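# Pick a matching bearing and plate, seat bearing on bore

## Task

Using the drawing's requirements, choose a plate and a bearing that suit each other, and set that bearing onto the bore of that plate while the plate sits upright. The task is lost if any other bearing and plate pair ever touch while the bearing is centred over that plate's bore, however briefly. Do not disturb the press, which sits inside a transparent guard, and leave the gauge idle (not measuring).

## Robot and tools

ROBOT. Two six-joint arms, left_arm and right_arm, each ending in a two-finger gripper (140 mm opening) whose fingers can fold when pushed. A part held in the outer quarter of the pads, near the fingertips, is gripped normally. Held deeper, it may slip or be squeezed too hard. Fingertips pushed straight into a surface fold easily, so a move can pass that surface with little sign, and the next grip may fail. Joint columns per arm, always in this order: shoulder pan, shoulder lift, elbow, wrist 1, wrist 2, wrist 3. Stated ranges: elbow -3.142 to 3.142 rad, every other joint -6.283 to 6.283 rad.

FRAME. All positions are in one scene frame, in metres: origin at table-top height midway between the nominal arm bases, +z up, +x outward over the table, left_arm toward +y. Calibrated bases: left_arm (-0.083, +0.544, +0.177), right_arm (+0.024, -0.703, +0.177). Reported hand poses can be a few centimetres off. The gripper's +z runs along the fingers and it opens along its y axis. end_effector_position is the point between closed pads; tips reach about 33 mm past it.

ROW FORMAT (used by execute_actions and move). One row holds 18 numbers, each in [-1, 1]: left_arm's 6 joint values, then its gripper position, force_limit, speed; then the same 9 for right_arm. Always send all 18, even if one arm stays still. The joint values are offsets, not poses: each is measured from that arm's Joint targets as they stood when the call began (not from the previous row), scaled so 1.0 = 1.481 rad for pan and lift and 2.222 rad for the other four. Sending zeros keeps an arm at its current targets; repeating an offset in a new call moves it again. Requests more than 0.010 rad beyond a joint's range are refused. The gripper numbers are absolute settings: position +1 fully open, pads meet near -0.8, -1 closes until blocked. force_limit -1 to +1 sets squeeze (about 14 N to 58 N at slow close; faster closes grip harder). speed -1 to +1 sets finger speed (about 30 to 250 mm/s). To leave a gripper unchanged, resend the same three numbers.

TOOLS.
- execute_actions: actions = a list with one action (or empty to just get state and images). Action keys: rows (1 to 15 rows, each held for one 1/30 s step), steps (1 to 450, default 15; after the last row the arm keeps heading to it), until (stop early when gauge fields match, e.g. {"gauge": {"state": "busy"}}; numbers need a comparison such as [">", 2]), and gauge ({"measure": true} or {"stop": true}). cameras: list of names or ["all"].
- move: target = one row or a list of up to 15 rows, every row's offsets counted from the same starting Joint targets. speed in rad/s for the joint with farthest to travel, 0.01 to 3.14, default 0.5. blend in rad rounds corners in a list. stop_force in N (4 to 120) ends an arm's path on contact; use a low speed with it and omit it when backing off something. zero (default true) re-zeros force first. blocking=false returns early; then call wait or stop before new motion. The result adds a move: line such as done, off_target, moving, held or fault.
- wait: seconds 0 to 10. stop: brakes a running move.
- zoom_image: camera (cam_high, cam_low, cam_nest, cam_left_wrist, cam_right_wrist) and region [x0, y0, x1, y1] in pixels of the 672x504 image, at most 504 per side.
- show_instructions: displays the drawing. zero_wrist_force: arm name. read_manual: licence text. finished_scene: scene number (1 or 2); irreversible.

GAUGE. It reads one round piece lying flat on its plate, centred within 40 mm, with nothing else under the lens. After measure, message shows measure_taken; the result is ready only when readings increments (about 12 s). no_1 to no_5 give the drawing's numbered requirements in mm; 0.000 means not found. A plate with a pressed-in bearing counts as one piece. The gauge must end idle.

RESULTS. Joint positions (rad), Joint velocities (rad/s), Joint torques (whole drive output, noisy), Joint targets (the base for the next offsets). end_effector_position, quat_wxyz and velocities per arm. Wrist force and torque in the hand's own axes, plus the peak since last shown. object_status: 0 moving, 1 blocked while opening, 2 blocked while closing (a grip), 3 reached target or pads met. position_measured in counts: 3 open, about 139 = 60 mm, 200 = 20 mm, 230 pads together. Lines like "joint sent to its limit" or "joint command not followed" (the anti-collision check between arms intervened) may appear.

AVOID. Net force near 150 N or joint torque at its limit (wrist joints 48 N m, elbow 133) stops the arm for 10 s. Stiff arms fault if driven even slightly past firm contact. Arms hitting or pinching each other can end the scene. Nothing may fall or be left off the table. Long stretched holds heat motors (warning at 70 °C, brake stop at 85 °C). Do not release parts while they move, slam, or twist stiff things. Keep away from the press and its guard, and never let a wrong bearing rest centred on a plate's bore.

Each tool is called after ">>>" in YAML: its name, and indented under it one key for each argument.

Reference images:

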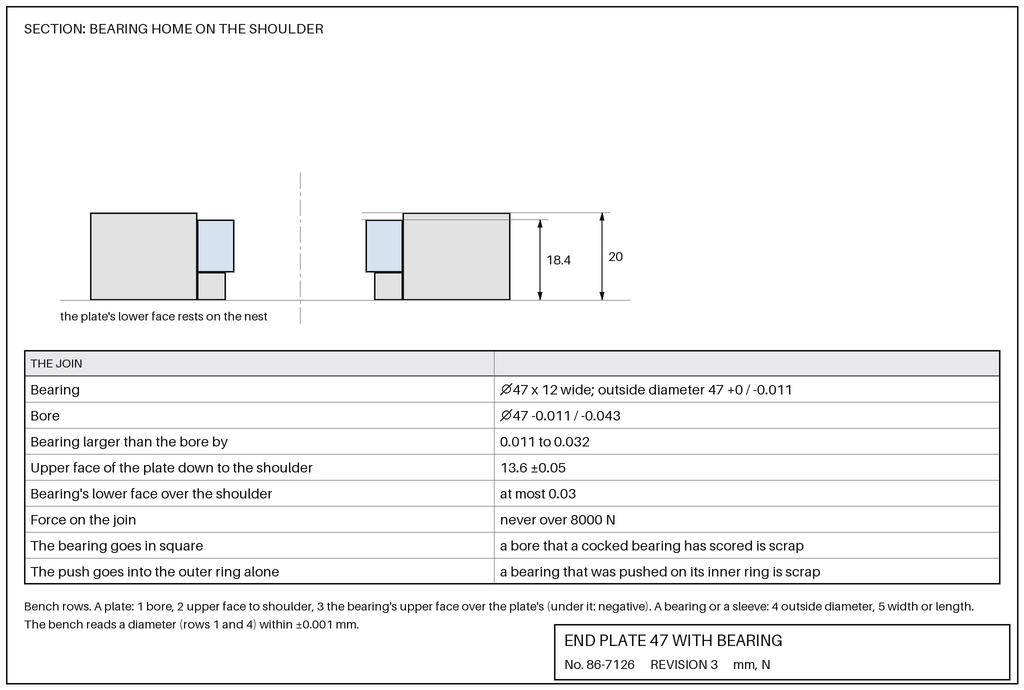

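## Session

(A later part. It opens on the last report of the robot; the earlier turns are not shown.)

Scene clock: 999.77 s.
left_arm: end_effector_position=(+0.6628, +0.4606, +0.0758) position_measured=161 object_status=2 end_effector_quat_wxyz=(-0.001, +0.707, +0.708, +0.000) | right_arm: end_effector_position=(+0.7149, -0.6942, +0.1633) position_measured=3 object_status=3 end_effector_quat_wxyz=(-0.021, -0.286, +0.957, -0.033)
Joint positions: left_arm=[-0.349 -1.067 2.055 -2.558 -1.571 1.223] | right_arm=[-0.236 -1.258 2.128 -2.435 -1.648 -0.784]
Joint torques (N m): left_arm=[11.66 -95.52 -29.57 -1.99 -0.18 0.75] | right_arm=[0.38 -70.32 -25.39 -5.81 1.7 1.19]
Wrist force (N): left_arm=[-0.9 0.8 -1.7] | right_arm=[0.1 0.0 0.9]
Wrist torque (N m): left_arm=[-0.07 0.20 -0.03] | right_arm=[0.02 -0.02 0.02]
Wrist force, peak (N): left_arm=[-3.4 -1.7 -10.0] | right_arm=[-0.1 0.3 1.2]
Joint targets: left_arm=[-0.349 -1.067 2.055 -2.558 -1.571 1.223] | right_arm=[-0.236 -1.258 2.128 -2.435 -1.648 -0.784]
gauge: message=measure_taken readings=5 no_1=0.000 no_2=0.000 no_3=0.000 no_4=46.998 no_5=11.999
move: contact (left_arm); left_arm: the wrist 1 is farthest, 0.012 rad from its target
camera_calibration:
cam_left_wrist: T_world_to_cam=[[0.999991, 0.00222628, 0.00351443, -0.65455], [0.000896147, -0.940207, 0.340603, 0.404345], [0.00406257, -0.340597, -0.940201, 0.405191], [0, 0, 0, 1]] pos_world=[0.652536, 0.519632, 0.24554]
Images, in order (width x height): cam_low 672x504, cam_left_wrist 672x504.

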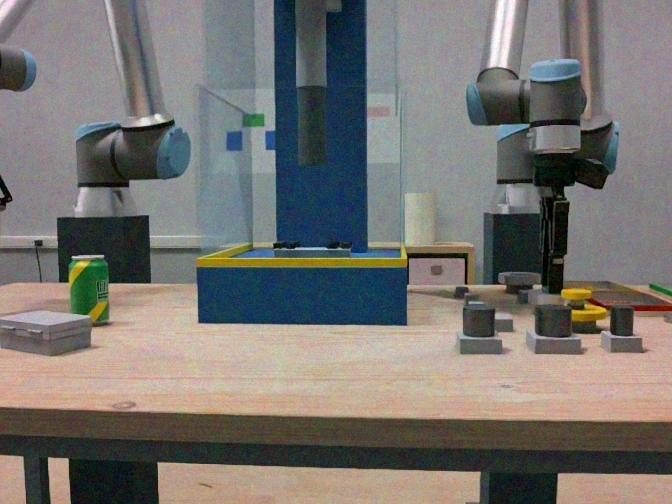

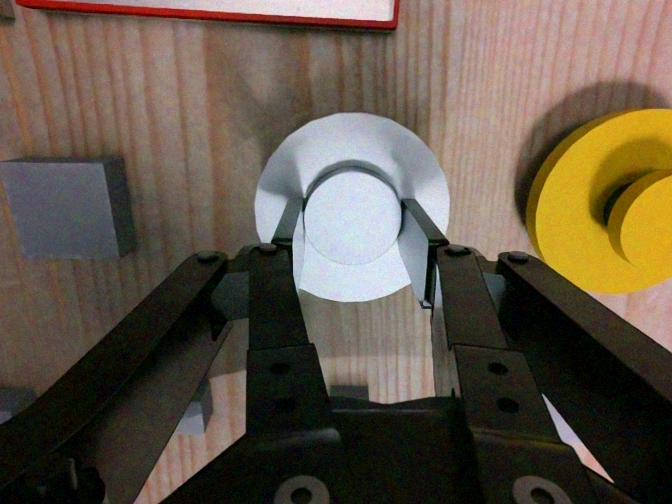

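>>> zoom_image:
  camera: "cam_left_wrist"
  region: [290, 150, 410, 280]

>>> zoom_image:
  camera: "cam_low"
  region: [520, 270, 580, 320]

Scaled by 3.877 from the camera's 672x504 image, which has a finer 960x720 frame.

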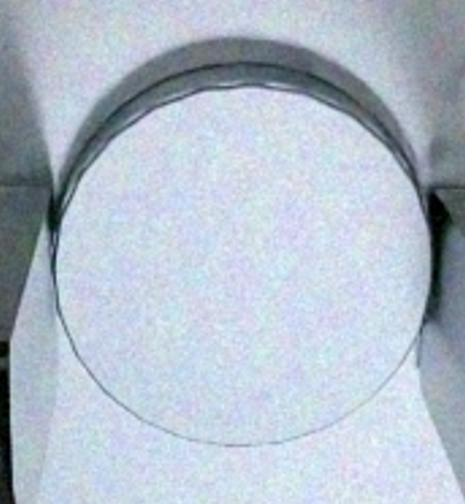

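Scaled by 8.400 from the camera's 672x504 image, which has a finer 960x720 frame.

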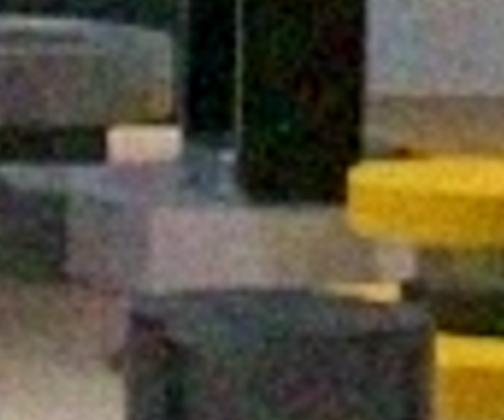

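>>> move:
  target:
    - [0,-0.0031,-0.0003,0.0023,0,0,-1,-0.3,-1,0,0,0,0,0,0,1,1,1]
    - [-0.00054,-0.0031,-0.0003,0.0023,0,-0.00036,-1,-0.3,-1,0,0,0,0,0,0,1,1,1]
  speed: 0.02
  cameras: ["cam_left_wrist"]

>>> zoom_image:
  camera: "cam_left_wrist"
  region: [240, 100, 460, 320]

>>> move:
  target: [0,0.0062,0.0006,-0.0046,0,0,-1,-0.3,-1,0,0,0,0,0,0,1,1,1]
  speed: 0.01
  stop_force: 4
  cameras: ["cam_left_wrist","cam_low"]

>>> zoom_image:
  camera: "cam_left_wrist"
  region: [240, 100, 460, 320]

Scene clock: 1034.23 s.
left_arm: end_effector_position=(+0.6628, +0.4601, +0.0789) position_measured=161 object_status=2 end_effector_quat_wxyz=(+0.000, +0.707, +0.708, +0.000) | right_arm: end_effector_position=(+0.7149, -0.6942, +0.1633) position_measured=3 object_status=3 end_effector_quat_wxyz=(-0.021, -0.286, +0.957, -0.033)
Joint positions: left_arm=[-0.349 -1.072 2.055 -2.553 -1.571 1.223] | right_arm=[-0.236 -1.258 2.128 -2.435 -1.648 -0.784]
Joint torques (N m): left_arm=[-19.29 -80.75 -37.2 -5.51 -0.18 -2.67] | right_arm=[-0.49 -68.56 -24.84 -6.02 1.66 1.46]
Wrist force (N): left_arm=[-0.8 -0.6 0.2] | right_arm=[0.0 0.1 1.0]
Wrist torque (N m): left_arm=[-0.12 0.11 -0.04] | right_arm=[0.03 0.01 0.01]
Wrist force, peak (N): left_arm=[-0.5 0.5 -1.9] | right_arm=[0.0 -0.3 1.2]
Joint targets: left_arm=[-0.349 -1.072 2.055 -2.553 -1.571 1.223] | right_arm=[-0.236 -1.258 2.128 -2.435 -1.648 -0.784]
gauge: message=measure_taken readings=5 no_1=0.000 no_2=0.000 no_3=0.000 no_4=46.998 no_5=11.999
move: done
camera_calibration:
cam_left_wrist: T_world_to_cam=[[0.99999, 0.00232981, 0.00379598, -0.654684], [0.00089759, -0.940207, 0.340604, 0.402724], [0.00436255, -0.340597, -0.940199, 0.407705], [0, 0, 0, 1]] pos_world=[0.652537, 0.519032, 0.24864]
Images, in order (width x height): cam_left_wrist 672x504.

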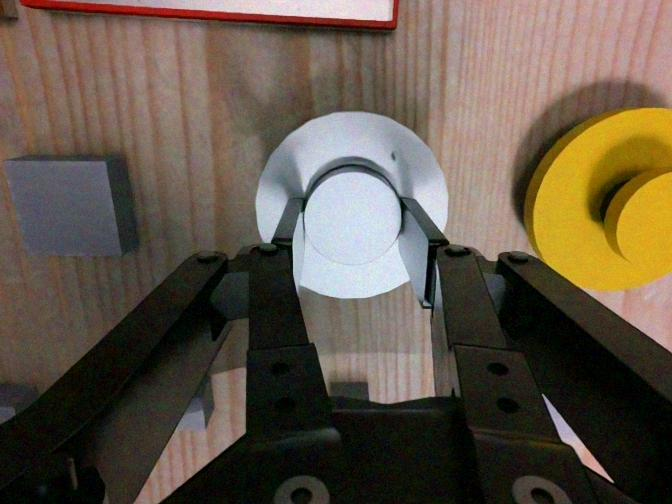

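Scaled by 2.291 from the camera's 672x504 image, which has a finer 960x720 frame.

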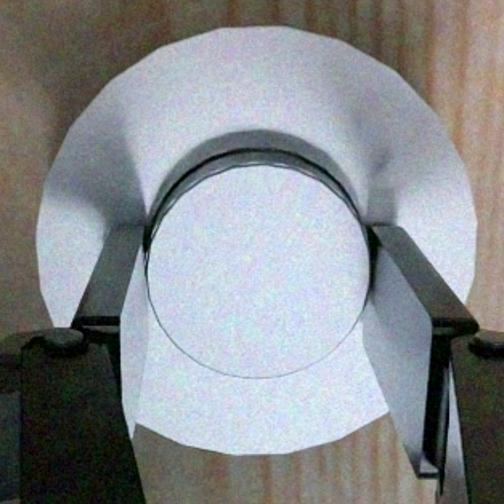

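Scene clock: 1035.90 s.
left_arm: end_effector_position=(+0.6627, +0.4600, +0.0758) position_measured=161 object_status=2 end_effector_quat_wxyz=(+0.000, +0.707, +0.708, +0.000) | right_arm: end_effector_position=(+0.7149, -0.6942, +0.1633) position_measured=3 object_status=3 end_effector_quat_wxyz=(-0.021, -0.286, +0.957, -0.033)
Joint positions: left_arm=[-0.349 -1.067 2.055 -2.558 -1.571 1.223] | right_arm=[-0.236 -1.258 2.128 -2.435 -1.648 -0.784]
Joint torques (N m): left_arm=[-16.95 -95.04 -35.68 -1.36 -0.24 -2.82] | right_arm=[0.82 -68.64 -24.54 -5.9 1.67 1.55]
Wrist force (N): left_arm=[-1.2 0.7 -1.4] | right_arm=[-0.2 0.3 0.8]
Wrist torque (N m): left_arm=[-0.11 0.08 -0.04] | right_arm=[0.08 0.05 0.02]
Wrist force, peak (N): left_arm=[1.4 -1.7 -10.4] | right_arm=[-0.6 0.2 1.1]
Joint targets: left_arm=[-0.349 -1.067 2.055 -2.558 -1.571 1.223] | right_arm=[-0.236 -1.258 2.128 -2.435 -1.648 -0.784]
gauge: message=measure_taken readings=5 no_1=0.000 no_2=0.000 no_3=0.000 no_4=46.998 no_5=11.999
move: contact (left_arm)
camera_calibration:
cam_left_wrist: T_world_to_cam=[[0.999991, 0.00226064, 0.00360834, -0.65459], [0.000896461, -0.940207, 0.340603, 0.40378], [0.00416256, -0.340597, -0.9402, 0.404921], [0, 0, 0, 1]] pos_world=[0.652536, 0.519032, 0.24554]
Images, in order (width x height): cam_low 672x504, cam_left_wrist 672x504.

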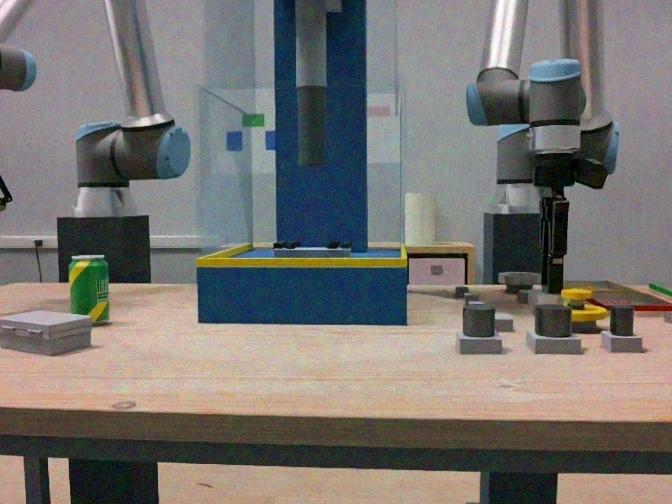

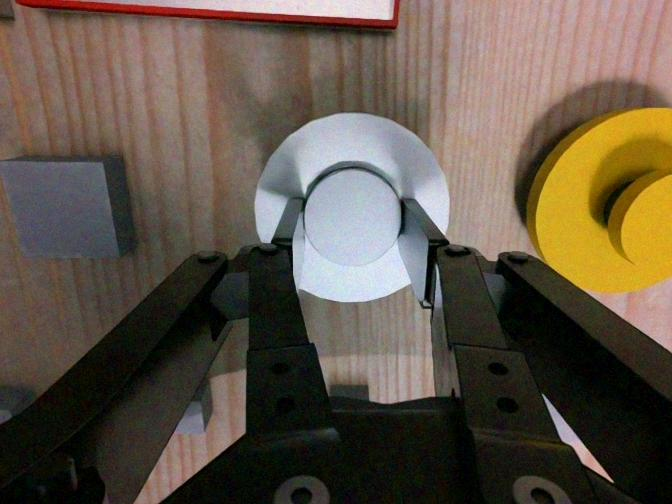

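Scaled by 2.291 from the camera's 672x504 image, which has a finer 960x720 frame.

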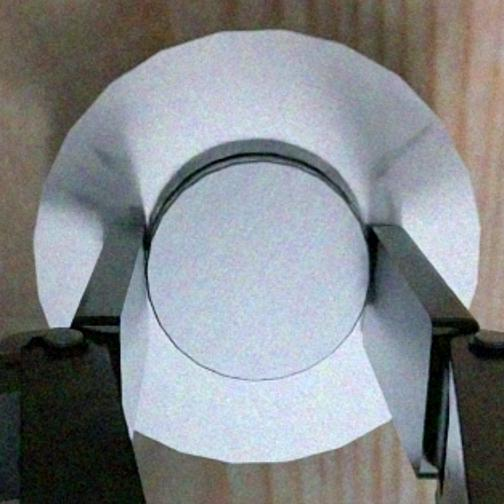

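>>> move:
  target:
    - [0,-0.0031,-0.0003,0.0023,0,0,-1,-0.3,-1,0,0,0,0,0,0,1,1,1]
    - [0.00027,-0.0031,-0.0003,0.0023,0,0.00018,-1,-0.3,-1,0,0,0,0,0,0,1,1,1]
  speed: 0.02

>>> move:
  target: [0,0.0062,0.0006,-0.0046,0,0,-1,-0.3,-1,0,0,0,0,0,0,1,1,1]
  speed: 0.01
  stop_force: 4
  cameras: ["cam_left_wrist","cam_low"]

>>> zoom_image:
  camera: "cam_left_wrist"
  region: [240, 100, 460, 320]

Scene clock: 1045.53 s.
left_arm: end_effector_position=(+0.6629, +0.4603, +0.0789) position_measured=161 object_status=2 end_effector_quat_wxyz=(+0.000, +0.707, +0.708, +0.000) | right_arm: end_effector_position=(+0.7149, -0.6942, +0.1633) position_measured=3 object_status=3 end_effector_quat_wxyz=(-0.021, -0.286, +0.957, -0.033)
Joint positions: left_arm=[-0.349 -1.072 2.055 -2.553 -1.571 1.223] | right_arm=[-0.236 -1.258 2.128 -2.435 -1.648 -0.784]
Joint torques (N m): left_arm=[12.96 -82.43 -38.43 -4.28 -0.18 1.5] | right_arm=[0.28 -68.53 -25.07 -5.98 1.83 1.53]
Wrist force (N): left_arm=[-0.8 -0.4 0.1] | right_arm=[-0.1 0.4 0.9]
Wrist torque (N m): left_arm=[-0.09 0.11 -0.08] | right_arm=[0.11 0.03 0.02]
Wrist force, peak (N): left_arm=[-1.4 0.0 -2.1] | right_arm=[-0.1 0.3 1.1]
Joint targets: left_arm=[-0.349 -1.072 2.055 -2.553 -1.571 1.223] | right_arm=[-0.236 -1.258 2.128 -2.435 -1.648 -0.784]
gauge: message=measure_taken readings=5 no_1=0.000 no_2=0.000 no_3=0.000 no_4=46.998 no_5=11.999
move: done

Scene clock: 1047.50 s.
left_arm: end_effector_position=(+0.6628, +0.4603, +0.0761) position_measured=161 object_status=2 end_effector_quat_wxyz=(+0.000, +0.707, +0.708, +0.000) | right_arm: end_effector_position=(+0.7149, -0.6942, +0.1633) position_measured=3 object_status=3 end_effector_quat_wxyz=(-0.021, -0.286, +0.957, -0.033)
Joint positions: left_arm=[-0.349 -1.067 2.055 -2.558 -1.571 1.223] | right_arm=[-0.236 -1.258 2.128 -2.435 -1.648 -0.784]
Joint torques (N m): left_arm=[14.1 -97.11 -40.32 -2.93 -0.18 1.83] | right_arm=[0.54 -70.05 -25.5 -5.78 1.71 1.45]
Wrist force (N): left_arm=[-0.6 -1.5 0.5] | right_arm=[0.0 0.2 0.7]
Wrist torque (N m): left_arm=[-0.12 0.11 -0.12] | right_arm=[0.05 0.02 0.02]
Wrist force, peak (N): left_arm=[-1.4 -1.5 -4.7] | right_arm=[-0.1 0.2 1.1]
Joint targets: left_arm=[-0.349 -1.067 2.055 -2.558 -1.571 1.223] | right_arm=[-0.236 -1.258 2.128 -2.435 -1.648 -0.784]
gauge: message=measure_taken readings=5 no_1=0.000 no_2=0.000 no_3=0.000 no_4=46.998 no_5=11.999
move: contact (left_arm)
camera_calibration:
cam_left_wrist: T_world_to_cam=[[0.999991, 0.00220155, 0.00373643, -0.654692], [0.000797278, -0.940207, 0.340603, 0.403931], [0.00426288, -0.340597, -0.9402, 0.405205], [0, 0, 0, 1]] pos_world=[0.652637, 0.519232, 0.24584]
Images, in order (width x height): cam_low 672x504, cam_left_wrist 672x504.

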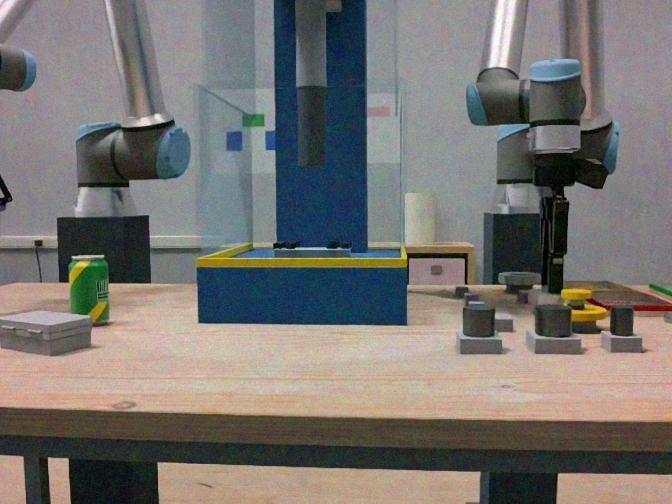

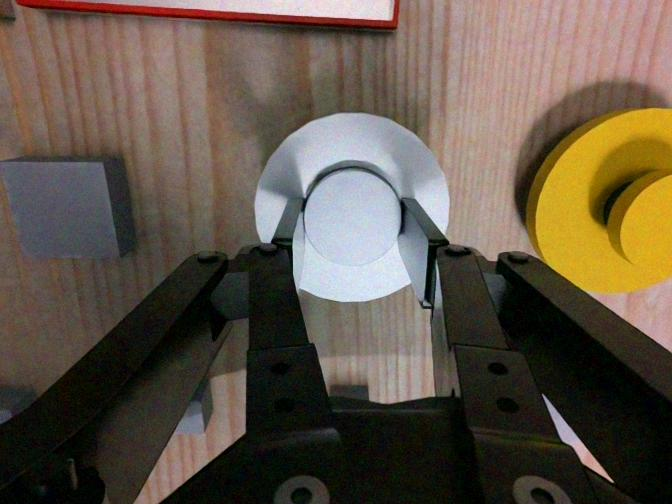

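Scaled by 2.291 from the camera's 672x504 image, which has a finer 960x720 frame.

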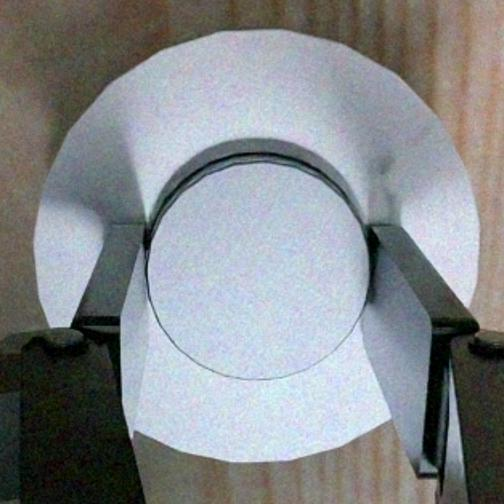

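>>> move:
  target: [0,0.0022,0.0002,-0.0016,0,0,-1,-0.3,-1,0,0,0,0,0,0,1,1,1]
  speed: 0.01
  stop_force: 6
  cameras: ["cam_left_wrist"]

>>> zoom_image:
  camera: "cam_left_wrist"
  region: [240, 100, 460, 320]

Scene clock: 1052.90 s.
left_arm: end_effector_position=(+0.6630, +0.4603, +0.0758) position_measured=161 object_status=2 end_effector_quat_wxyz=(+0.000, +0.707, +0.708, +0.000) | right_arm: end_effector_position=(+0.7149, -0.6942, +0.1633) position_measured=3 object_status=3 end_effector_quat_wxyz=(-0.021, -0.286, +0.957, -0.033)
Joint positions: left_arm=[-0.349 -1.067 2.055 -2.559 -1.571 1.223] | right_arm=[-0.236 -1.258 2.128 -2.435 -1.648 -0.784]
Joint torques (N m): left_arm=[13.7 -95.25 -26.89 -1.37 -0.13 1] | right_arm=[-0.37 -70.36 -25.17 -6.03 1.82 1.38]
Wrist force (N): left_arm=[-1.3 -0.1 -3.0] | right_arm=[0.0 0.1 0.7]
Wrist torque (N m): left_arm=[-0.21 0.10 -0.11] | right_arm=[0.04 0.01 0.02]
Wrist force, peak (N): left_arm=[1.1 -3.1 -11.0] | right_arm=[0.1 0.1 1.2]
Joint targets: left_arm=[-0.349 -1.067 2.055 -2.559 -1.571 1.223] | right_arm=[-0.236 -1.258 2.128 -2.435 -1.648 -0.784]
gauge: message=measure_taken readings=5 no_1=0.000 no_2=0.000 no_3=0.000 no_4=46.998 no_5=11.999
move: contact (left_arm)
camera_calibration:
cam_left_wrist: T_world_to_cam=[[0.999989, 0.00221136, 0.00405233, -0.654874], [0.000697897, -0.940131, 0.340811, 0.404041], [0.00456338, -0.340805, -0.940123, 0.404722], [0, 0, 0, 1]] pos_world=[0.652738, 0.519231, 0.24544]
Images, in order (width x height): cam_left_wrist 672x504.

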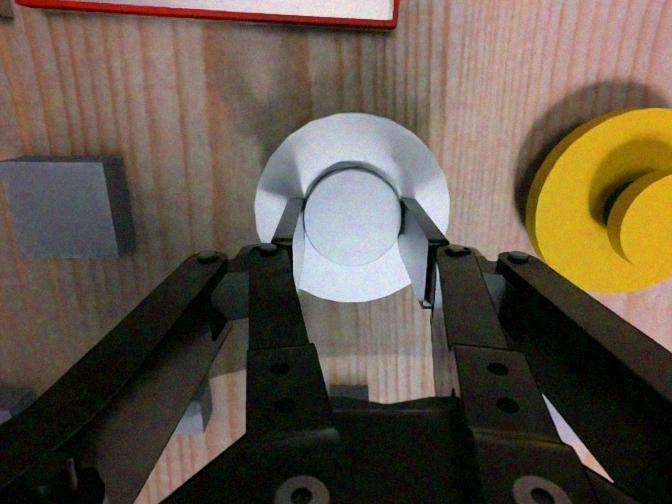

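Scaled by 2.291 from the camera's 672x504 image, which has a finer 960x720 frame.

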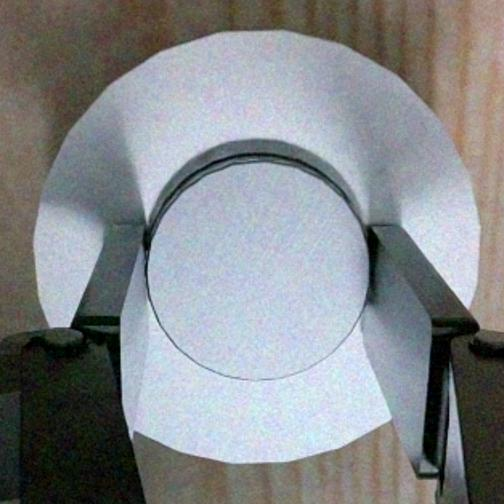

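>>> move:
  target:
    - [0,-0.0031,-0.0003,0.0023,0,0,-1,-0.3,-1,0,0,0,0,0,0,1,1,1]
    - [0.00014,-0.0031,-0.0003,0.0023,0,0.00009,-1,-0.3,-1,0,0,0,0,0,0,1,1,1]
  speed: 0.02

>>> move:
  target: [0,0.0062,0.0006,-0.0046,0,0,-1,-0.3,-1,0,0,0,0,0,0,1,1,1]
  speed: 0.01
  stop_force: 6
  cameras: ["cam_left_wrist"]

>>> zoom_image:
  camera: "cam_left_wrist"
  region: [240, 100, 460, 320]

Scene clock: 1061.50 s.
left_arm: end_effector_position=(+0.6631, +0.4604, +0.0789) position_measured=161 object_status=2 end_effector_quat_wxyz=(+0.000, +0.707, +0.708, +0.000) | right_arm: end_effector_position=(+0.7149, -0.6942, +0.1633) position_measured=3 object_status=3 end_effector_quat_wxyz=(-0.021, -0.286, +0.957, -0.033)
Joint positions: left_arm=[-0.349 -1.071 2.055 -2.553 -1.571 1.223] | right_arm=[-0.236 -1.258 2.128 -2.435 -1.648 -0.784]
Joint torques (N m): left_arm=[15.44 -82.5 -39.06 -4.37 -0.25 1.67] | right_arm=[1.18 -69.91 -24.51 -5.88 1.72 1.26]
Wrist force (N): left_arm=[-0.6 -0.4 0.1] | right_arm=[0.1 0.0 0.8]
Wrist torque (N m): left_arm=[-0.08 0.07 -0.19] | right_arm=[0.00 0.00 0.01]
Wrist force, peak (N): left_arm=[-1.6 0.1 -3.0] | right_arm=[-0.1 0.1 1.2]
Joint targets: left_arm=[-0.349 -1.071 2.055 -2.554 -1.571 1.223] | right_arm=[-0.236 -1.258 2.128 -2.435 -1.648 -0.784]
gauge: message=measure_taken readings=5 no_1=0.000 no_2=0.000 no_3=0.000 no_4=46.998 no_5=11.999
move: done

Scene clock: 1063.17 s.
left_arm: end_effector_position=(+0.6630, +0.4604, +0.0757) position_measured=161 object_status=2 end_effector_quat_wxyz=(+0.000, +0.707, +0.708, +0.000) | right_arm: end_effector_position=(+0.7149, -0.6942, +0.1633) position_measured=3 object_status=3 end_effector_quat_wxyz=(-0.021, -0.286, +0.957, -0.033)
Joint positions: left_arm=[-0.349 -1.067 2.055 -2.559 -1.571 1.223] | right_arm=[-0.236 -1.258 2.128 -2.435 -1.648 -0.784]
Joint torques (N m): left_arm=[6.22 -95.48 -34.87 -2.1 -0.39 1.59] | right_arm=[0.9 -69.02 -24.65 -5.9 1.54 1.51]
Wrist force (N): left_arm=[-1.5 0.2 -0.8] | right_arm=[0.3 0.0 0.8]
Wrist torque (N m): left_arm=[-0.02 0.07 -0.20] | right_arm=[0.02 -0.05 0.02]
Wrist force, peak (N): left_arm=[1.4 -1.2 -10.9] | right_arm=[-0.1 -0.1 1.1]
Joint targets: left_arm=[-0.349 -1.067 2.055 -2.559 -1.571 1.223] | right_arm=[-0.236 -1.258 2.128 -2.435 -1.648 -0.784]
gauge: message=measure_taken readings=5 no_1=0.000 no_2=0.000 no_3=0.000 no_4=46.998 no_5=11.999
move: contact (left_arm)
camera_calibration:
cam_left_wrist: T_world_to_cam=[[0.999989, 0.00224573, 0.00414623, -0.654915], [0.000698211, -0.940131, 0.340811, 0.404263], [0.00466337, -0.340805, -0.940123, 0.40463], [0, 0, 0, 1]] pos_world=[0.652738, 0.519431, 0.24534]
Images, in order (width x height): cam_left_wrist 672x504.

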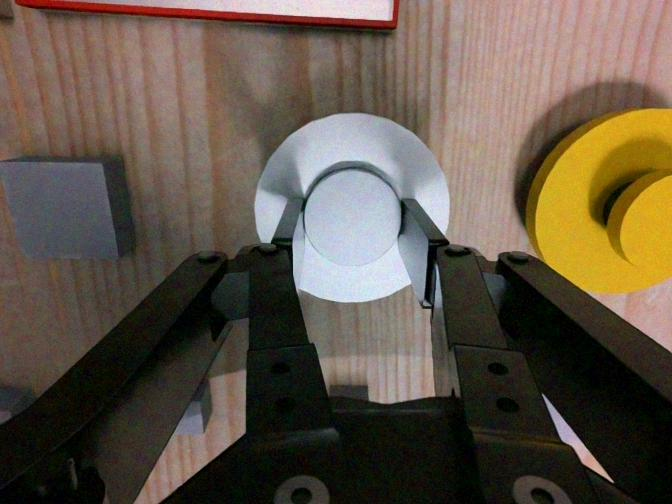

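Scaled by 2.291 from the camera's 672x504 image, which has a finer 960x720 frame.

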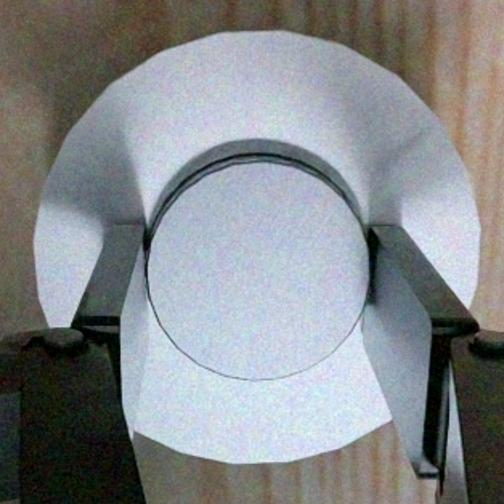

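>>> move:
  target:
    - [0,-0.0533,-0.0068,0.0423,0,0,-1,-0.3,-1,0,0,0,0,0,0,1,1,1]
    - [-0.0895,-0.0825,0.0390,0.0161,0,-0.0593,-1,-0.3,-1,0,0,0,0,0,0,1,1,1]
    - [-0.0895,0.0020,0.0465,-0.0478,0,-0.0593,-1,-0.3,-1,0,0,0,0,0,0,1,1,1]
  speed: [0.1,0.3,0.2]
  blend: [0.02,0.02,0]

>>> move:
  target: [0,0.0134,0.0004,-0.0094,0,0,-1,-0.3,-1,0,0,0,0,0,0,1,1,1]
  speed: 0.01
  stop_force: 10

>>> execute_actions:
  actions:
    - {"rows":[[0,0,0,0,0,0,0.2,-0.3,-1,0,0,0,0,0,0,1,1,1]],"steps":40}
  cameras: ["cam_left_wrist"]

>>> zoom_image:
  camera: "cam_left_wrist"
  region: [240, 100, 460, 320]

Scene clock: 1100.10 s.
left_arm: end_effector_position=(+0.6001, +0.3861, +0.0441) position_measured=161 object_status=2 end_effector_quat_wxyz=(+0.000, +0.707, +0.707, +0.000) | right_arm: end_effector_position=(+0.7149, -0.6942, +0.1633) position_measured=3 object_status=3 end_effector_quat_wxyz=(-0.021, -0.286, +0.957, -0.033)
Joint positions: left_arm=[-0.481 -1.064 2.159 -2.665 -1.571 1.091] | right_arm=[-0.236 -1.258 2.128 -2.435 -1.648 -0.784]
Joint torques (N m): left_arm=[-3.81 -78.46 -35.22 -3.76 -0.36 -2.05] | right_arm=[0.63 -70.12 -25.07 -5.97 1.87 1.45]
Wrist force (N): left_arm=[-0.9 -0.5 0.2] | right_arm=[-0.1 0.3 0.8]
Wrist torque (N m): left_arm=[-0.11 0.14 -0.27] | right_arm=[0.07 0.02 0.02]
Wrist force, peak (N): left_arm=[-2.7 -3.3 -0.7] | right_arm=[0.1 0.0 1.4]
Joint targets: left_arm=[-0.481 -1.064 2.159 -2.665 -1.571 1.091] | right_arm=[-0.236 -1.258 2.128 -2.435 -1.648 -0.784]
gauge: message=measure_taken readings=5 no_1=0.000 no_2=0.000 no_3=0.000 no_4=46.998 no_5=11.999
move: done

Scene clock: 1102.77 s.
left_arm: end_effector_position=(+0.6003, +0.3860, +0.0355) position_measured=161 object_status=2 end_effector_quat_wxyz=(+0.000, +0.707, +0.707, +0.000) | right_arm: end_effector_position=(+0.7149, -0.6942, +0.1633) position_measured=3 object_status=3 end_effector_quat_wxyz=(-0.021, -0.286, +0.957, -0.033)
Joint positions: left_arm=[-0.481 -1.048 2.159 -2.681 -1.571 1.091] | right_arm=[-0.236 -1.258 2.128 -2.435 -1.648 -0.784]
Joint torques (N m): left_arm=[-10.41 -87.62 -18.74 -1.87 -0.63 -2.06] | right_arm=[-0.22 -68.21 -24.71 -5.84 1.45 1.55]
Wrist force (N): left_arm=[-1.0 -3.1 -8.5] | right_arm=[0.0 0.1 0.7]
Wrist torque (N m): left_arm=[-0.08 0.21 -0.29] | right_arm=[0.05 0.00 0.02]
Wrist force, peak (N): left_arm=[0.1 -7.3 -23.8] | right_arm=[-0.3 0.3 1.2]
Joint targets: left_arm=[-0.481 -1.049 2.159 -2.681 -1.571 1.091] | right_arm=[-0.236 -1.258 2.128 -2.435 -1.648 -0.784]
gauge: message=measure_taken readings=5 no_1=0.000 no_2=0.000 no_3=0.000 no_4=46.998 no_5=11.999
move: contact (left_arm)

Scene clock: 1104.30 s.
left_arm: end_effector_position=(+0.6003, +0.3860, +0.0355) position_measured=104 object_status=3 end_effector_quat_wxyz=(+0.000, +0.707, +0.707, +0.000) | right_arm: end_effector_position=(+0.7149, -0.6942, +0.1633) position_measured=3 object_status=3 end_effector_quat_wxyz=(-0.021, -0.286, +0.957, -0.033)
Joint positions: left_arm=[-0.481 -1.049 2.159 -2.681 -1.571 1.091] | right_arm=[-0.236 -1.258 2.128 -2.435 -1.648 -0.784]
Joint torques (N m): left_arm=[-11.72 -89.47 -23.34 -2.96 -0.75 -2.27] | right_arm=[0.79 -69.62 -25.08 -5.92 1.67 1.53]
Wrist force (N): left_arm=[-0.4 -0.7 -0.8] | right_arm=[-0.2 0.0 0.9]
Wrist torque (N m): left_arm=[-0.15 0.06 -0.28] | right_arm=[0.02 0.05 0.02]
Wrist force, peak (N): left_arm=[-0.7 -3.3 -8.4] | right_arm=[0.1 -0.1 1.2]
Joint targets: left_arm=[-0.481 -1.049 2.159 -2.681 -1.571 1.091] | right_arm=[-0.236 -1.258 2.128 -2.435 -1.648 -0.784]
gauge: message=measure_taken readings=5 no_1=0.000 no_2=0.000 no_3=0.000 no_4=46.998 no_5=11.999
camera_calibration:
cam_left_wrist: T_world_to_cam=[[0.99999, 0.00142578, 0.00423347, -0.591535], [-0.000102369, -0.940134, 0.340805, 0.348409], [0.00446594, -0.340802, -0.940124, 0.34195], [0, 0, 0, 1]] pos_world=[0.590038, 0.444932, 0.20524]
Images, in order (width x height): cam_left_wrist 672x504.

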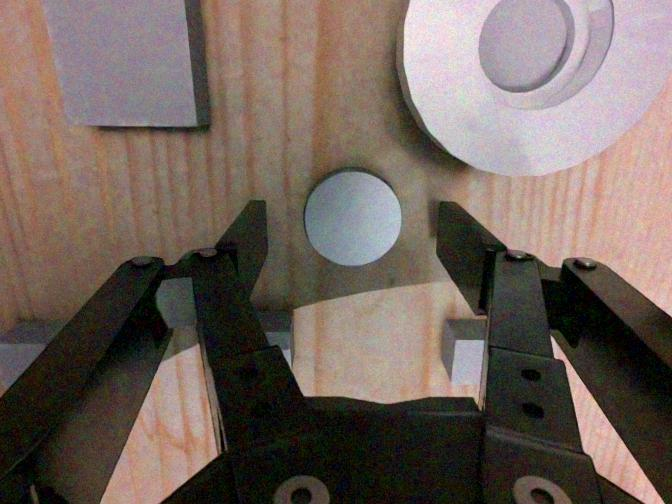

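Scaled by 2.291 from the camera's 672x504 image, which has a finer 960x720 frame.

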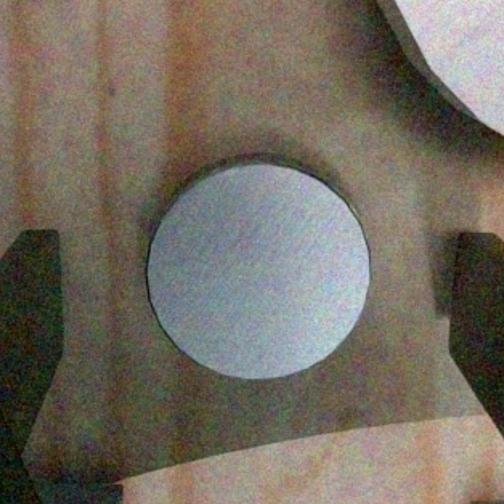

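>>> execute_actions:
  actions:
    - {"rows":[[0,0,0,0,0,0,-1,-0.3,-1,0,0,0,0,0,0,1,1,1]],"steps":75}

>>> move:
  target:
    - [0,-0.0947,-0.0078,0.0715,0,0,-1,-0.3,-1,0,0,0,0,0,0,1,1,1]
    - [0.0891,-0.0655,-0.0536,0.0977,0,0.0594,-1,-0.3,-1,0,0,0,0,0,0,1,1,1]
    - [0.0891,-0.0238,-0.0475,0.0637,0,0.0594,-1,-0.3,-1,0,0,0,0,0,0,1,1,1]
  speed: [0.2,0.3,0.15]
  blend: [0.03,0.02,0]
  cameras: ["cam_left_wrist"]

>>> zoom_image:
  camera: "cam_left_wrist"
  region: [240, 100, 460, 320]

>>> zoom_image:
  camera: "cam_left_wrist"
  region: [290, 150, 410, 280]

Scene clock: 1113.70 s.
left_arm: end_effector_position=(+0.6003, +0.3860, +0.0356) position_measured=161 object_status=2 end_effector_quat_wxyz=(+0.000, +0.707, +0.707, +0.000) | right_arm: end_effector_position=(+0.7149, -0.6942, +0.1633) position_measured=3 object_status=3 end_effector_quat_wxyz=(-0.021, -0.286, +0.957, -0.033)
Joint positions: left_arm=[-0.481 -1.049 2.159 -2.681 -1.571 1.091] | right_arm=[-0.236 -1.258 2.128 -2.435 -1.648 -0.784]
Joint torques (N m): left_arm=[-12.37 -75.82 -30.88 -5.63 -0.31 -2.05] | right_arm=[0.51 -68.64 -24.68 -5.94 1.46 1.3]
Wrist force (N): left_arm=[0.1 -4.2 -11.6] | right_arm=[-0.2 -0.1 0.9]
Wrist torque (N m): left_arm=[0.02 0.17 -0.29] | right_arm=[-0.01 0.05 0.02]
Wrist force, peak (N): left_arm=[-0.2 -4.7 -12.0] | right_arm=[-0.4 -0.2 1.3]
Joint targets: left_arm=[-0.481 -1.049 2.159 -2.681 -1.571 1.091] | right_arm=[-0.236 -1.258 2.128 -2.435 -1.648 -0.784]
gauge: message=measure_taken readings=5 no_1=0.000 no_2=0.000 no_3=0.000 no_4=46.998 no_5=11.999

Scene clock: 1115.77 s.
left_arm: end_effector_position=(+0.6623, +0.4602, +0.0864) position_measured=161 object_status=2 end_effector_quat_wxyz=(-0.001, +0.707, +0.707, +0.000) | right_arm: end_effector_position=(+0.7149, -0.6942, +0.1633) position_measured=3 object_status=3 end_effector_quat_wxyz=(-0.021, -0.286, +0.957, -0.033)
Joint positions: left_arm=[-0.349 -1.084 2.054 -2.54 -1.571 1.223] | right_arm=[-0.236 -1.258 2.128 -2.435 -1.648 -0.784]
Joint torques (N m): left_arm=[-3.85 -97.01 -39.83 -2.3 -0.84 1.01] | right_arm=[-0.12 -69.53 -25.05 -5.89 1.85 1.42]
Wrist force (N): left_arm=[-0.6 -0.7 -0.1] | right_arm=[0.1 0.1 1.0]
Wrist torque (N m): left_arm=[-0.14 0.06 -0.04] | right_arm=[0.05 -0.01 0.02]
Wrist force, peak (N): left_arm=[0.1 -4.2 -10.5] | right_arm=[-0.1 0.1 1.4]
Joint targets: left_arm=[-0.349 -1.084 2.054 -2.539 -1.571 1.223] | right_arm=[-0.236 -1.258 2.128 -2.435 -1.648 -0.784]
gauge: message=measure_taken readings=5 no_1=0.000 no_2=0.000 no_3=0.000 no_4=46.998 no_5=11.999
move: done
camera_calibration:
cam_left_wrist: T_world_to_cam=[[0.999994, 0.00139712, 0.00328568, -0.653697], [0.000194826, -0.940241, 0.34051, 0.400764], [0.00356507, -0.340507, -0.940235, 0.415276], [0, 0, 0, 1]] pos_world=[0.652134, 0.519133, 0.25614]
Images, in order (width x height): cam_left_wrist 672x504.

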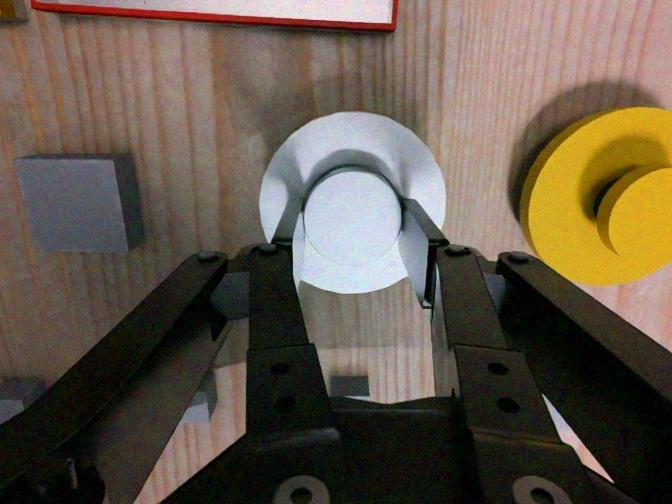

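Scaled by 2.291 from the camera's 672x504 image, which has a finer 960x720 frame.

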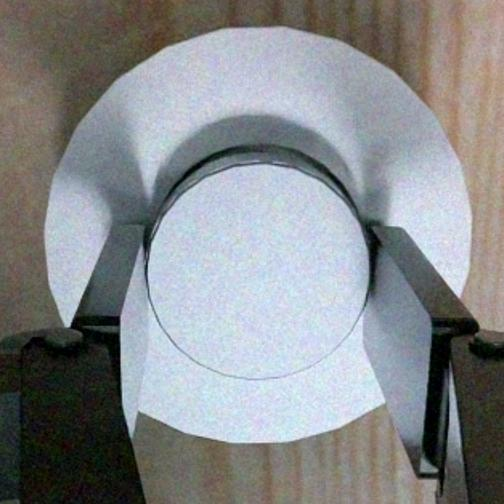

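Scaled by 3.877 from the camera's 672x504 image, which has a finer 960x720 frame.

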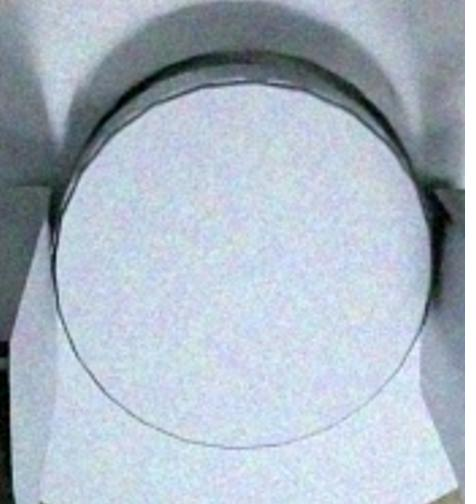

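>>> move:
  target: [0.00025,0.0147,0.0011,-0.0109,0,0.00017,-1,-0.3,-1,0,0,0,0,0,0,1,1,1]
  speed: 0.01
  stop_force: 4

>>> move:
  target: [0,-0.0004,0,0.0003,0,0,-1,-0.3,-1,0,0,0,0,0,0,1,1,1]
  speed: 0.01
  cameras: ["cam_left_wrist"]

>>> zoom_image:
  camera: "cam_left_wrist"
  region: [290, 150, 410, 280]

>>> zoom_image:
  camera: "cam_left_wrist"
  region: [240, 100, 460, 320]

Scene clock: 1130.90 s.
left_arm: end_effector_position=(+0.6626, +0.4603, +0.0759) position_measured=161 object_status=2 end_effector_quat_wxyz=(-0.001, +0.707, +0.707, +0.000) | right_arm: end_effector_position=(+0.7149, -0.6942, +0.1633) position_measured=3 object_status=3 end_effector_quat_wxyz=(-0.021, -0.286, +0.957, -0.033)
Joint positions: left_arm=[-0.349 -1.067 2.056 -2.558 -1.571 1.224] | right_arm=[-0.236 -1.258 2.128 -2.435 -1.648 -0.784]
Joint torques (N m): left_arm=[9.06 -98.84 -30.39 -3.46 -1.07 1.15] | right_arm=[0.87 -69.76 -25.47 -5.92 1.75 1.38]
Wrist force (N): left_arm=[-1.0 -0.4 2.7] | right_arm=[-0.1 0.0 0.6]
Wrist torque (N m): left_arm=[-0.08 0.12 -0.10] | right_arm=[0.01 0.03 0.02]
Wrist force, peak (N): left_arm=[0.3 -1.3 -6.5] | right_arm=[-0.1 -0.1 1.2]
Joint targets: left_arm=[-0.349 -1.067 2.055 -2.558 -1.571 1.224] | right_arm=[-0.236 -1.258 2.128 -2.435 -1.648 -0.784]
gauge: message=measure_taken readings=5 no_1=0.000 no_2=0.000 no_3=0.000 no_4=46.998 no_5=11.999
move: contact (left_arm)

Scene clock: 1131.60 s.
left_arm: end_effector_position=(+0.6626, +0.4603, +0.0763) position_measured=161 object_status=2 end_effector_quat_wxyz=(-0.001, +0.707, +0.707, +0.000) | right_arm: end_effector_position=(+0.7149, -0.6942, +0.1633) position_measured=3 object_status=3 end_effector_quat_wxyz=(-0.021, -0.286, +0.957, -0.033)
Joint positions: left_arm=[-0.349 -1.068 2.056 -2.557 -1.571 1.224] | right_arm=[-0.236 -1.258 2.128 -2.435 -1.648 -0.784]
Joint torques (N m): left_arm=[5.03 -96.22 -37.49 -2.52 -0.91 0.7] | right_arm=[0.69 -69.67 -24.7 -6.22 1.93 1.5]
Wrist force (N): left_arm=[-0.7 -0.3 3.3] | right_arm=[0.1 0.1 1.0]
Wrist torque (N m): left_arm=[-0.05 0.08 -0.11] | right_arm=[0.02 -0.01 0.02]
Wrist force, peak (N): left_arm=[-0.9 -0.5 3.2] | right_arm=[-0.2 0.4 1.1]
Joint targets: left_arm=[-0.349 -1.068 2.055 -2.557 -1.571 1.224] | right_arm=[-0.236 -1.258 2.128 -2.435 -1.648 -0.784]
gauge: message=measure_taken readings=5 no_1=0.000 no_2=0.000 no_3=0.000 no_4=46.998 no_5=11.999
move: done
camera_calibration:
cam_left_wrist: T_world_to_cam=[[0.999993, 0.00146587, 0.00347322, -0.654046], [0.000195257, -0.940209, 0.340599, 0.404387], [0.00376482, -0.340595, -0.940202, 0.40566], [0, 0, 0, 1]] pos_world=[0.652435, 0.519332, 0.24594]
Images, in order (width x height): cam_left_wrist 672x504.

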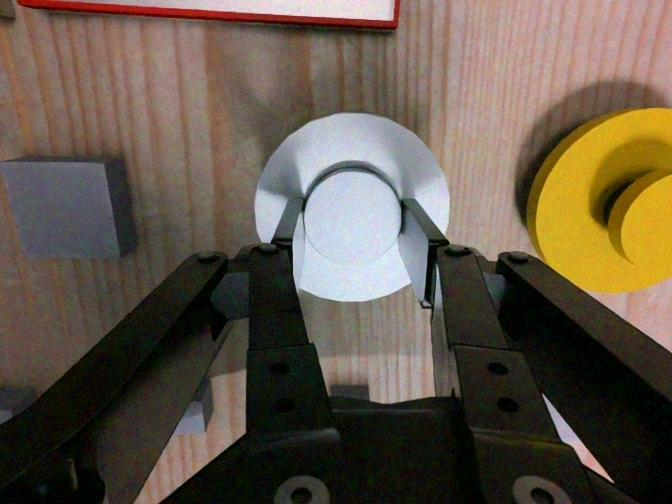

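Scaled by 3.877 from the camera's 672x504 image, which has a finer 960x720 frame.

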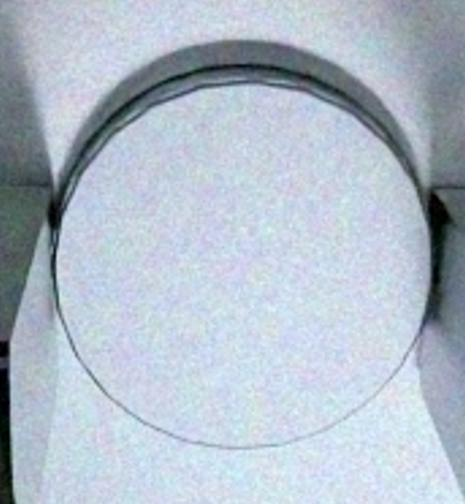

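Scaled by 2.291 from the camera's 672x504 image, which has a finer 960x720 frame.

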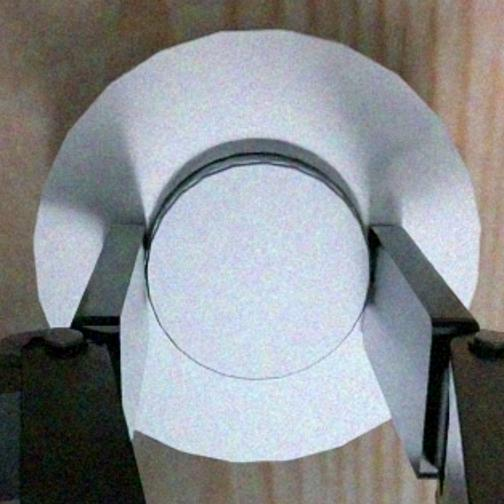

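>>> execute_actions:
  actions:
    - {"rows":[[0,0.0004,0,-0.0003,0,0,-1,-0.3,-1,0,0,0,0,0,0,1,1,1]],"steps":20}

>>> execute_actions:
  actions:
    - {"rows":[[0,0,0,0,0,0,0.2,-0.3,-1,0,0,0,0,0,0,1,1,1]],"steps":40}
  cameras: ["cam_left_wrist"]

>>> zoom_image:
  camera: "cam_left_wrist"
  region: [240, 100, 460, 320]

Scene clock: 1140.40 s.
left_arm: end_effector_position=(+0.6627, +0.4603, +0.0759) position_measured=161 object_status=2 end_effector_quat_wxyz=(+0.000, +0.707, +0.707, +0.000) | right_arm: end_effector_position=(+0.7149, -0.6942, +0.1633) position_measured=3 object_status=3 end_effector_quat_wxyz=(-0.021, -0.286, +0.957, -0.033)
Joint positions: left_arm=[-0.349 -1.067 2.055 -2.558 -1.571 1.224] | right_arm=[-0.236 -1.258 2.128 -2.435 -1.648 -0.784]
Joint torques (N m): left_arm=[-16.56 -62.68 -38.46 -5.83 -0.78 -1.21] | right_arm=[0.03 -70.24 -25.24 -6 1.68 1.21]
Wrist force (N): left_arm=[-0.9 -0.5 2.5] | right_arm=[-0.1 0.3 0.9]
Wrist torque (N m): left_arm=[-0.10 0.12 -0.11] | right_arm=[0.09 0.02 0.02]
Wrist force, peak (N): left_arm=[-0.8 -0.4 3.6] | right_arm=[0.0 0.1 1.3]
Joint targets: left_arm=[-0.349 -1.067 2.055 -2.558 -1.571 1.224] | right_arm=[-0.236 -1.258 2.128 -2.435 -1.648 -0.784]
gauge: message=measure_taken readings=5 no_1=0.000 no_2=0.000 no_3=0.000 no_4=46.998 no_5=11.999

Scene clock: 1141.93 s.
left_arm: end_effector_position=(+0.6627, +0.4603, +0.0759) position_measured=104 object_status=3 end_effector_quat_wxyz=(+0.000, +0.707, +0.707, +0.000) | right_arm: end_effector_position=(+0.7149, -0.6942, +0.1633) position_measured=3 object_status=3 end_effector_quat_wxyz=(-0.021, -0.286, +0.957, -0.033)
Joint positions: left_arm=[-0.349 -1.067 2.055 -2.558 -1.571 1.224] | right_arm=[-0.236 -1.258 2.128 -2.435 -1.648 -0.784]
Joint torques (N m): left_arm=[-16.92 -63.8 -34.93 -3.46 -0.7 -1.17] | right_arm=[-0.69 -70.21 -24.91 -5.96 1.65 1.33]
Wrist force (N): left_arm=[-0.7 -0.4 -0.8] | right_arm=[0.2 0.1 0.7]
Wrist torque (N m): left_arm=[-0.07 0.10 -0.12] | right_arm=[0.04 -0.04 0.01]
Wrist force, peak (N): left_arm=[-0.7 -0.6 3.1] | right_arm=[-0.1 0.3 1.2]
Joint targets: left_arm=[-0.349 -1.067 2.055 -2.558 -1.571 1.224] | right_arm=[-0.236 -1.258 2.128 -2.435 -1.648 -0.784]
gauge: message=measure_taken readings=5 no_1=0.000 no_2=0.000 no_3=0.000 no_4=46.998 no_5=11.999
camera_calibration:
cam_left_wrist: T_world_to_cam=[[0.999993, 0.00140632, 0.00360148, -0.654145], [0.0000955807, -0.940209, 0.340598, 0.40446], [0.00386514, -0.340595, -0.940202, 0.405277], [0, 0, 0, 1]] pos_world=[0.652535, 0.519232, 0.24564]
Images, in order (width x height): cam_left_wrist 672x504.

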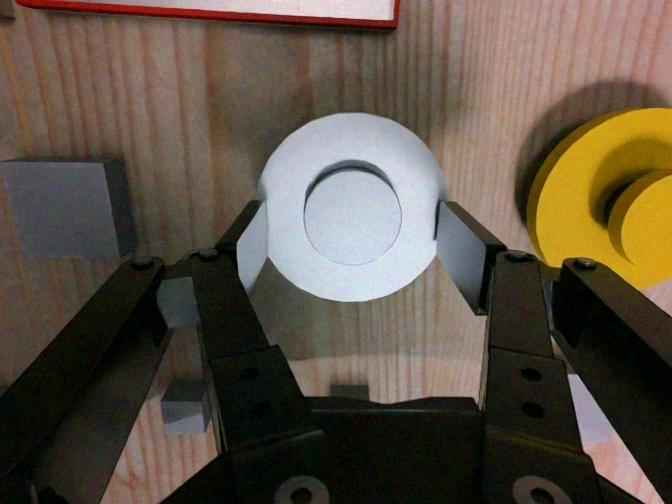

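Scaled by 2.291 from the camera's 672x504 image, which has a finer 960x720 frame.

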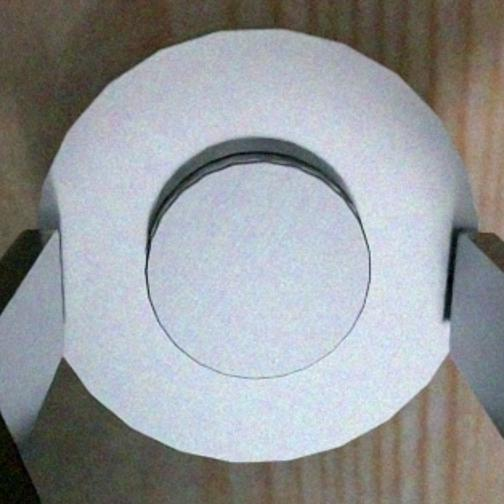

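>>> move:
  target:
    - [0,-0.0031,-0.0003,0.0023,0,0,0.2,-0.3,-1,0,0,0,0,0,0,1,1,1]
    - [0,-0.0533,-0.0068,0.0423,0,0,0.2,-0.3,-1,0,0,0,0,0,0,1,1,1]
  speed: [0.02,0.15]
  cameras: ["cam_left_wrist","cam_low"]

>>> zoom_image:
  camera: "cam_left_wrist"
  region: [250, 90, 450, 290]

>>> zoom_image:
  camera: "cam_low"
  region: [500, 230, 610, 320]

Scene clock: 1147.93 s.
left_arm: end_effector_position=(+0.6630, +0.4602, +0.1294) position_measured=104 object_status=3 end_effector_quat_wxyz=(+0.000, +0.707, +0.707, +0.000) | right_arm: end_effector_position=(+0.7149, -0.6942, +0.1633) position_measured=3 object_status=3 end_effector_quat_wxyz=(-0.021, -0.286, +0.957, -0.033)
Joint positions: left_arm=[-0.349 -1.146 2.04 -2.464 -1.571 1.224] | right_arm=[-0.236 -1.258 2.128 -2.435 -1.648 -0.784]
Joint torques (N m): left_arm=[-17.13 -56.54 -23.68 -7.25 -0.61 -1.18] | right_arm=[-0.36 -69.2 -24.54 -5.9 1.71 1.3]
Wrist force (N): left_arm=[-0.7 -0.5 -1.3] | right_arm=[0.1 0.0 0.8]
Wrist torque (N m): left_arm=[-0.10 0.10 -0.11] | right_arm=[0.02 -0.01 0.02]
Wrist force, peak (N): left_arm=[-0.9 -0.2 -3.1] | right_arm=[-0.4 -0.2 1.3]
Joint targets: left_arm=[-0.349 -1.146 2.040 -2.464 -1.571 1.224] | right_arm=[-0.236 -1.258 2.128 -2.435 -1.648 -0.784]
gauge: message=measure_taken readings=5 no_1=0.000 no_2=0.000 no_3=0.000 no_4=46.998 no_5=11.999
move: done
camera_calibration:
cam_left_wrist: T_world_to_cam=[[0.999991, 0.00141693, 0.00391751, -0.654738], [-0.0000026173, -0.940166, 0.340718, 0.386149], [0.00416589, -0.340715, -0.940157, 0.455395], [0, 0, 0, 1]] pos_world=[0.652837, 0.519132, 0.29914]
Images, in order (width x height): cam_low 672x504, cam_left_wrist 672x504.

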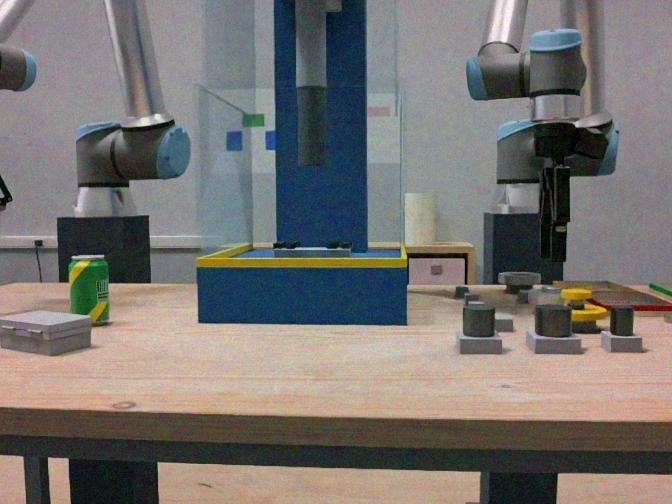

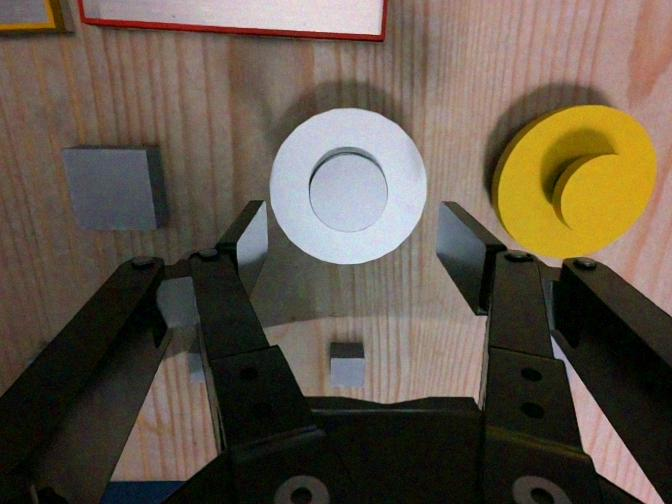

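Scaled by 2.520 from the camera's 672x504 image, which has a finer 960x720 frame.

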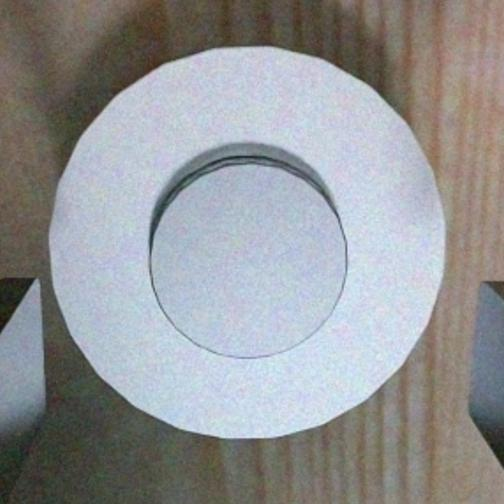

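Scaled by 4.582 from the camera's 672x504 image, which has a finer 960x720 frame.

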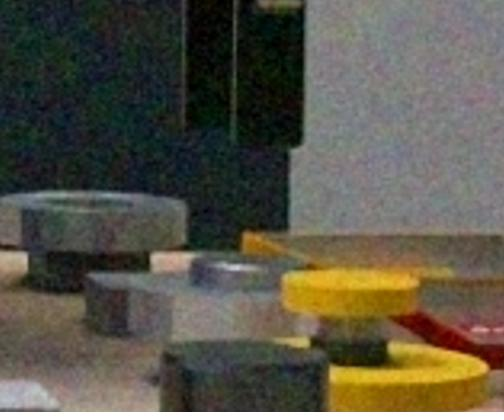

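>>> finished_scene:
  scene: 1

The scene is finished: the task was done.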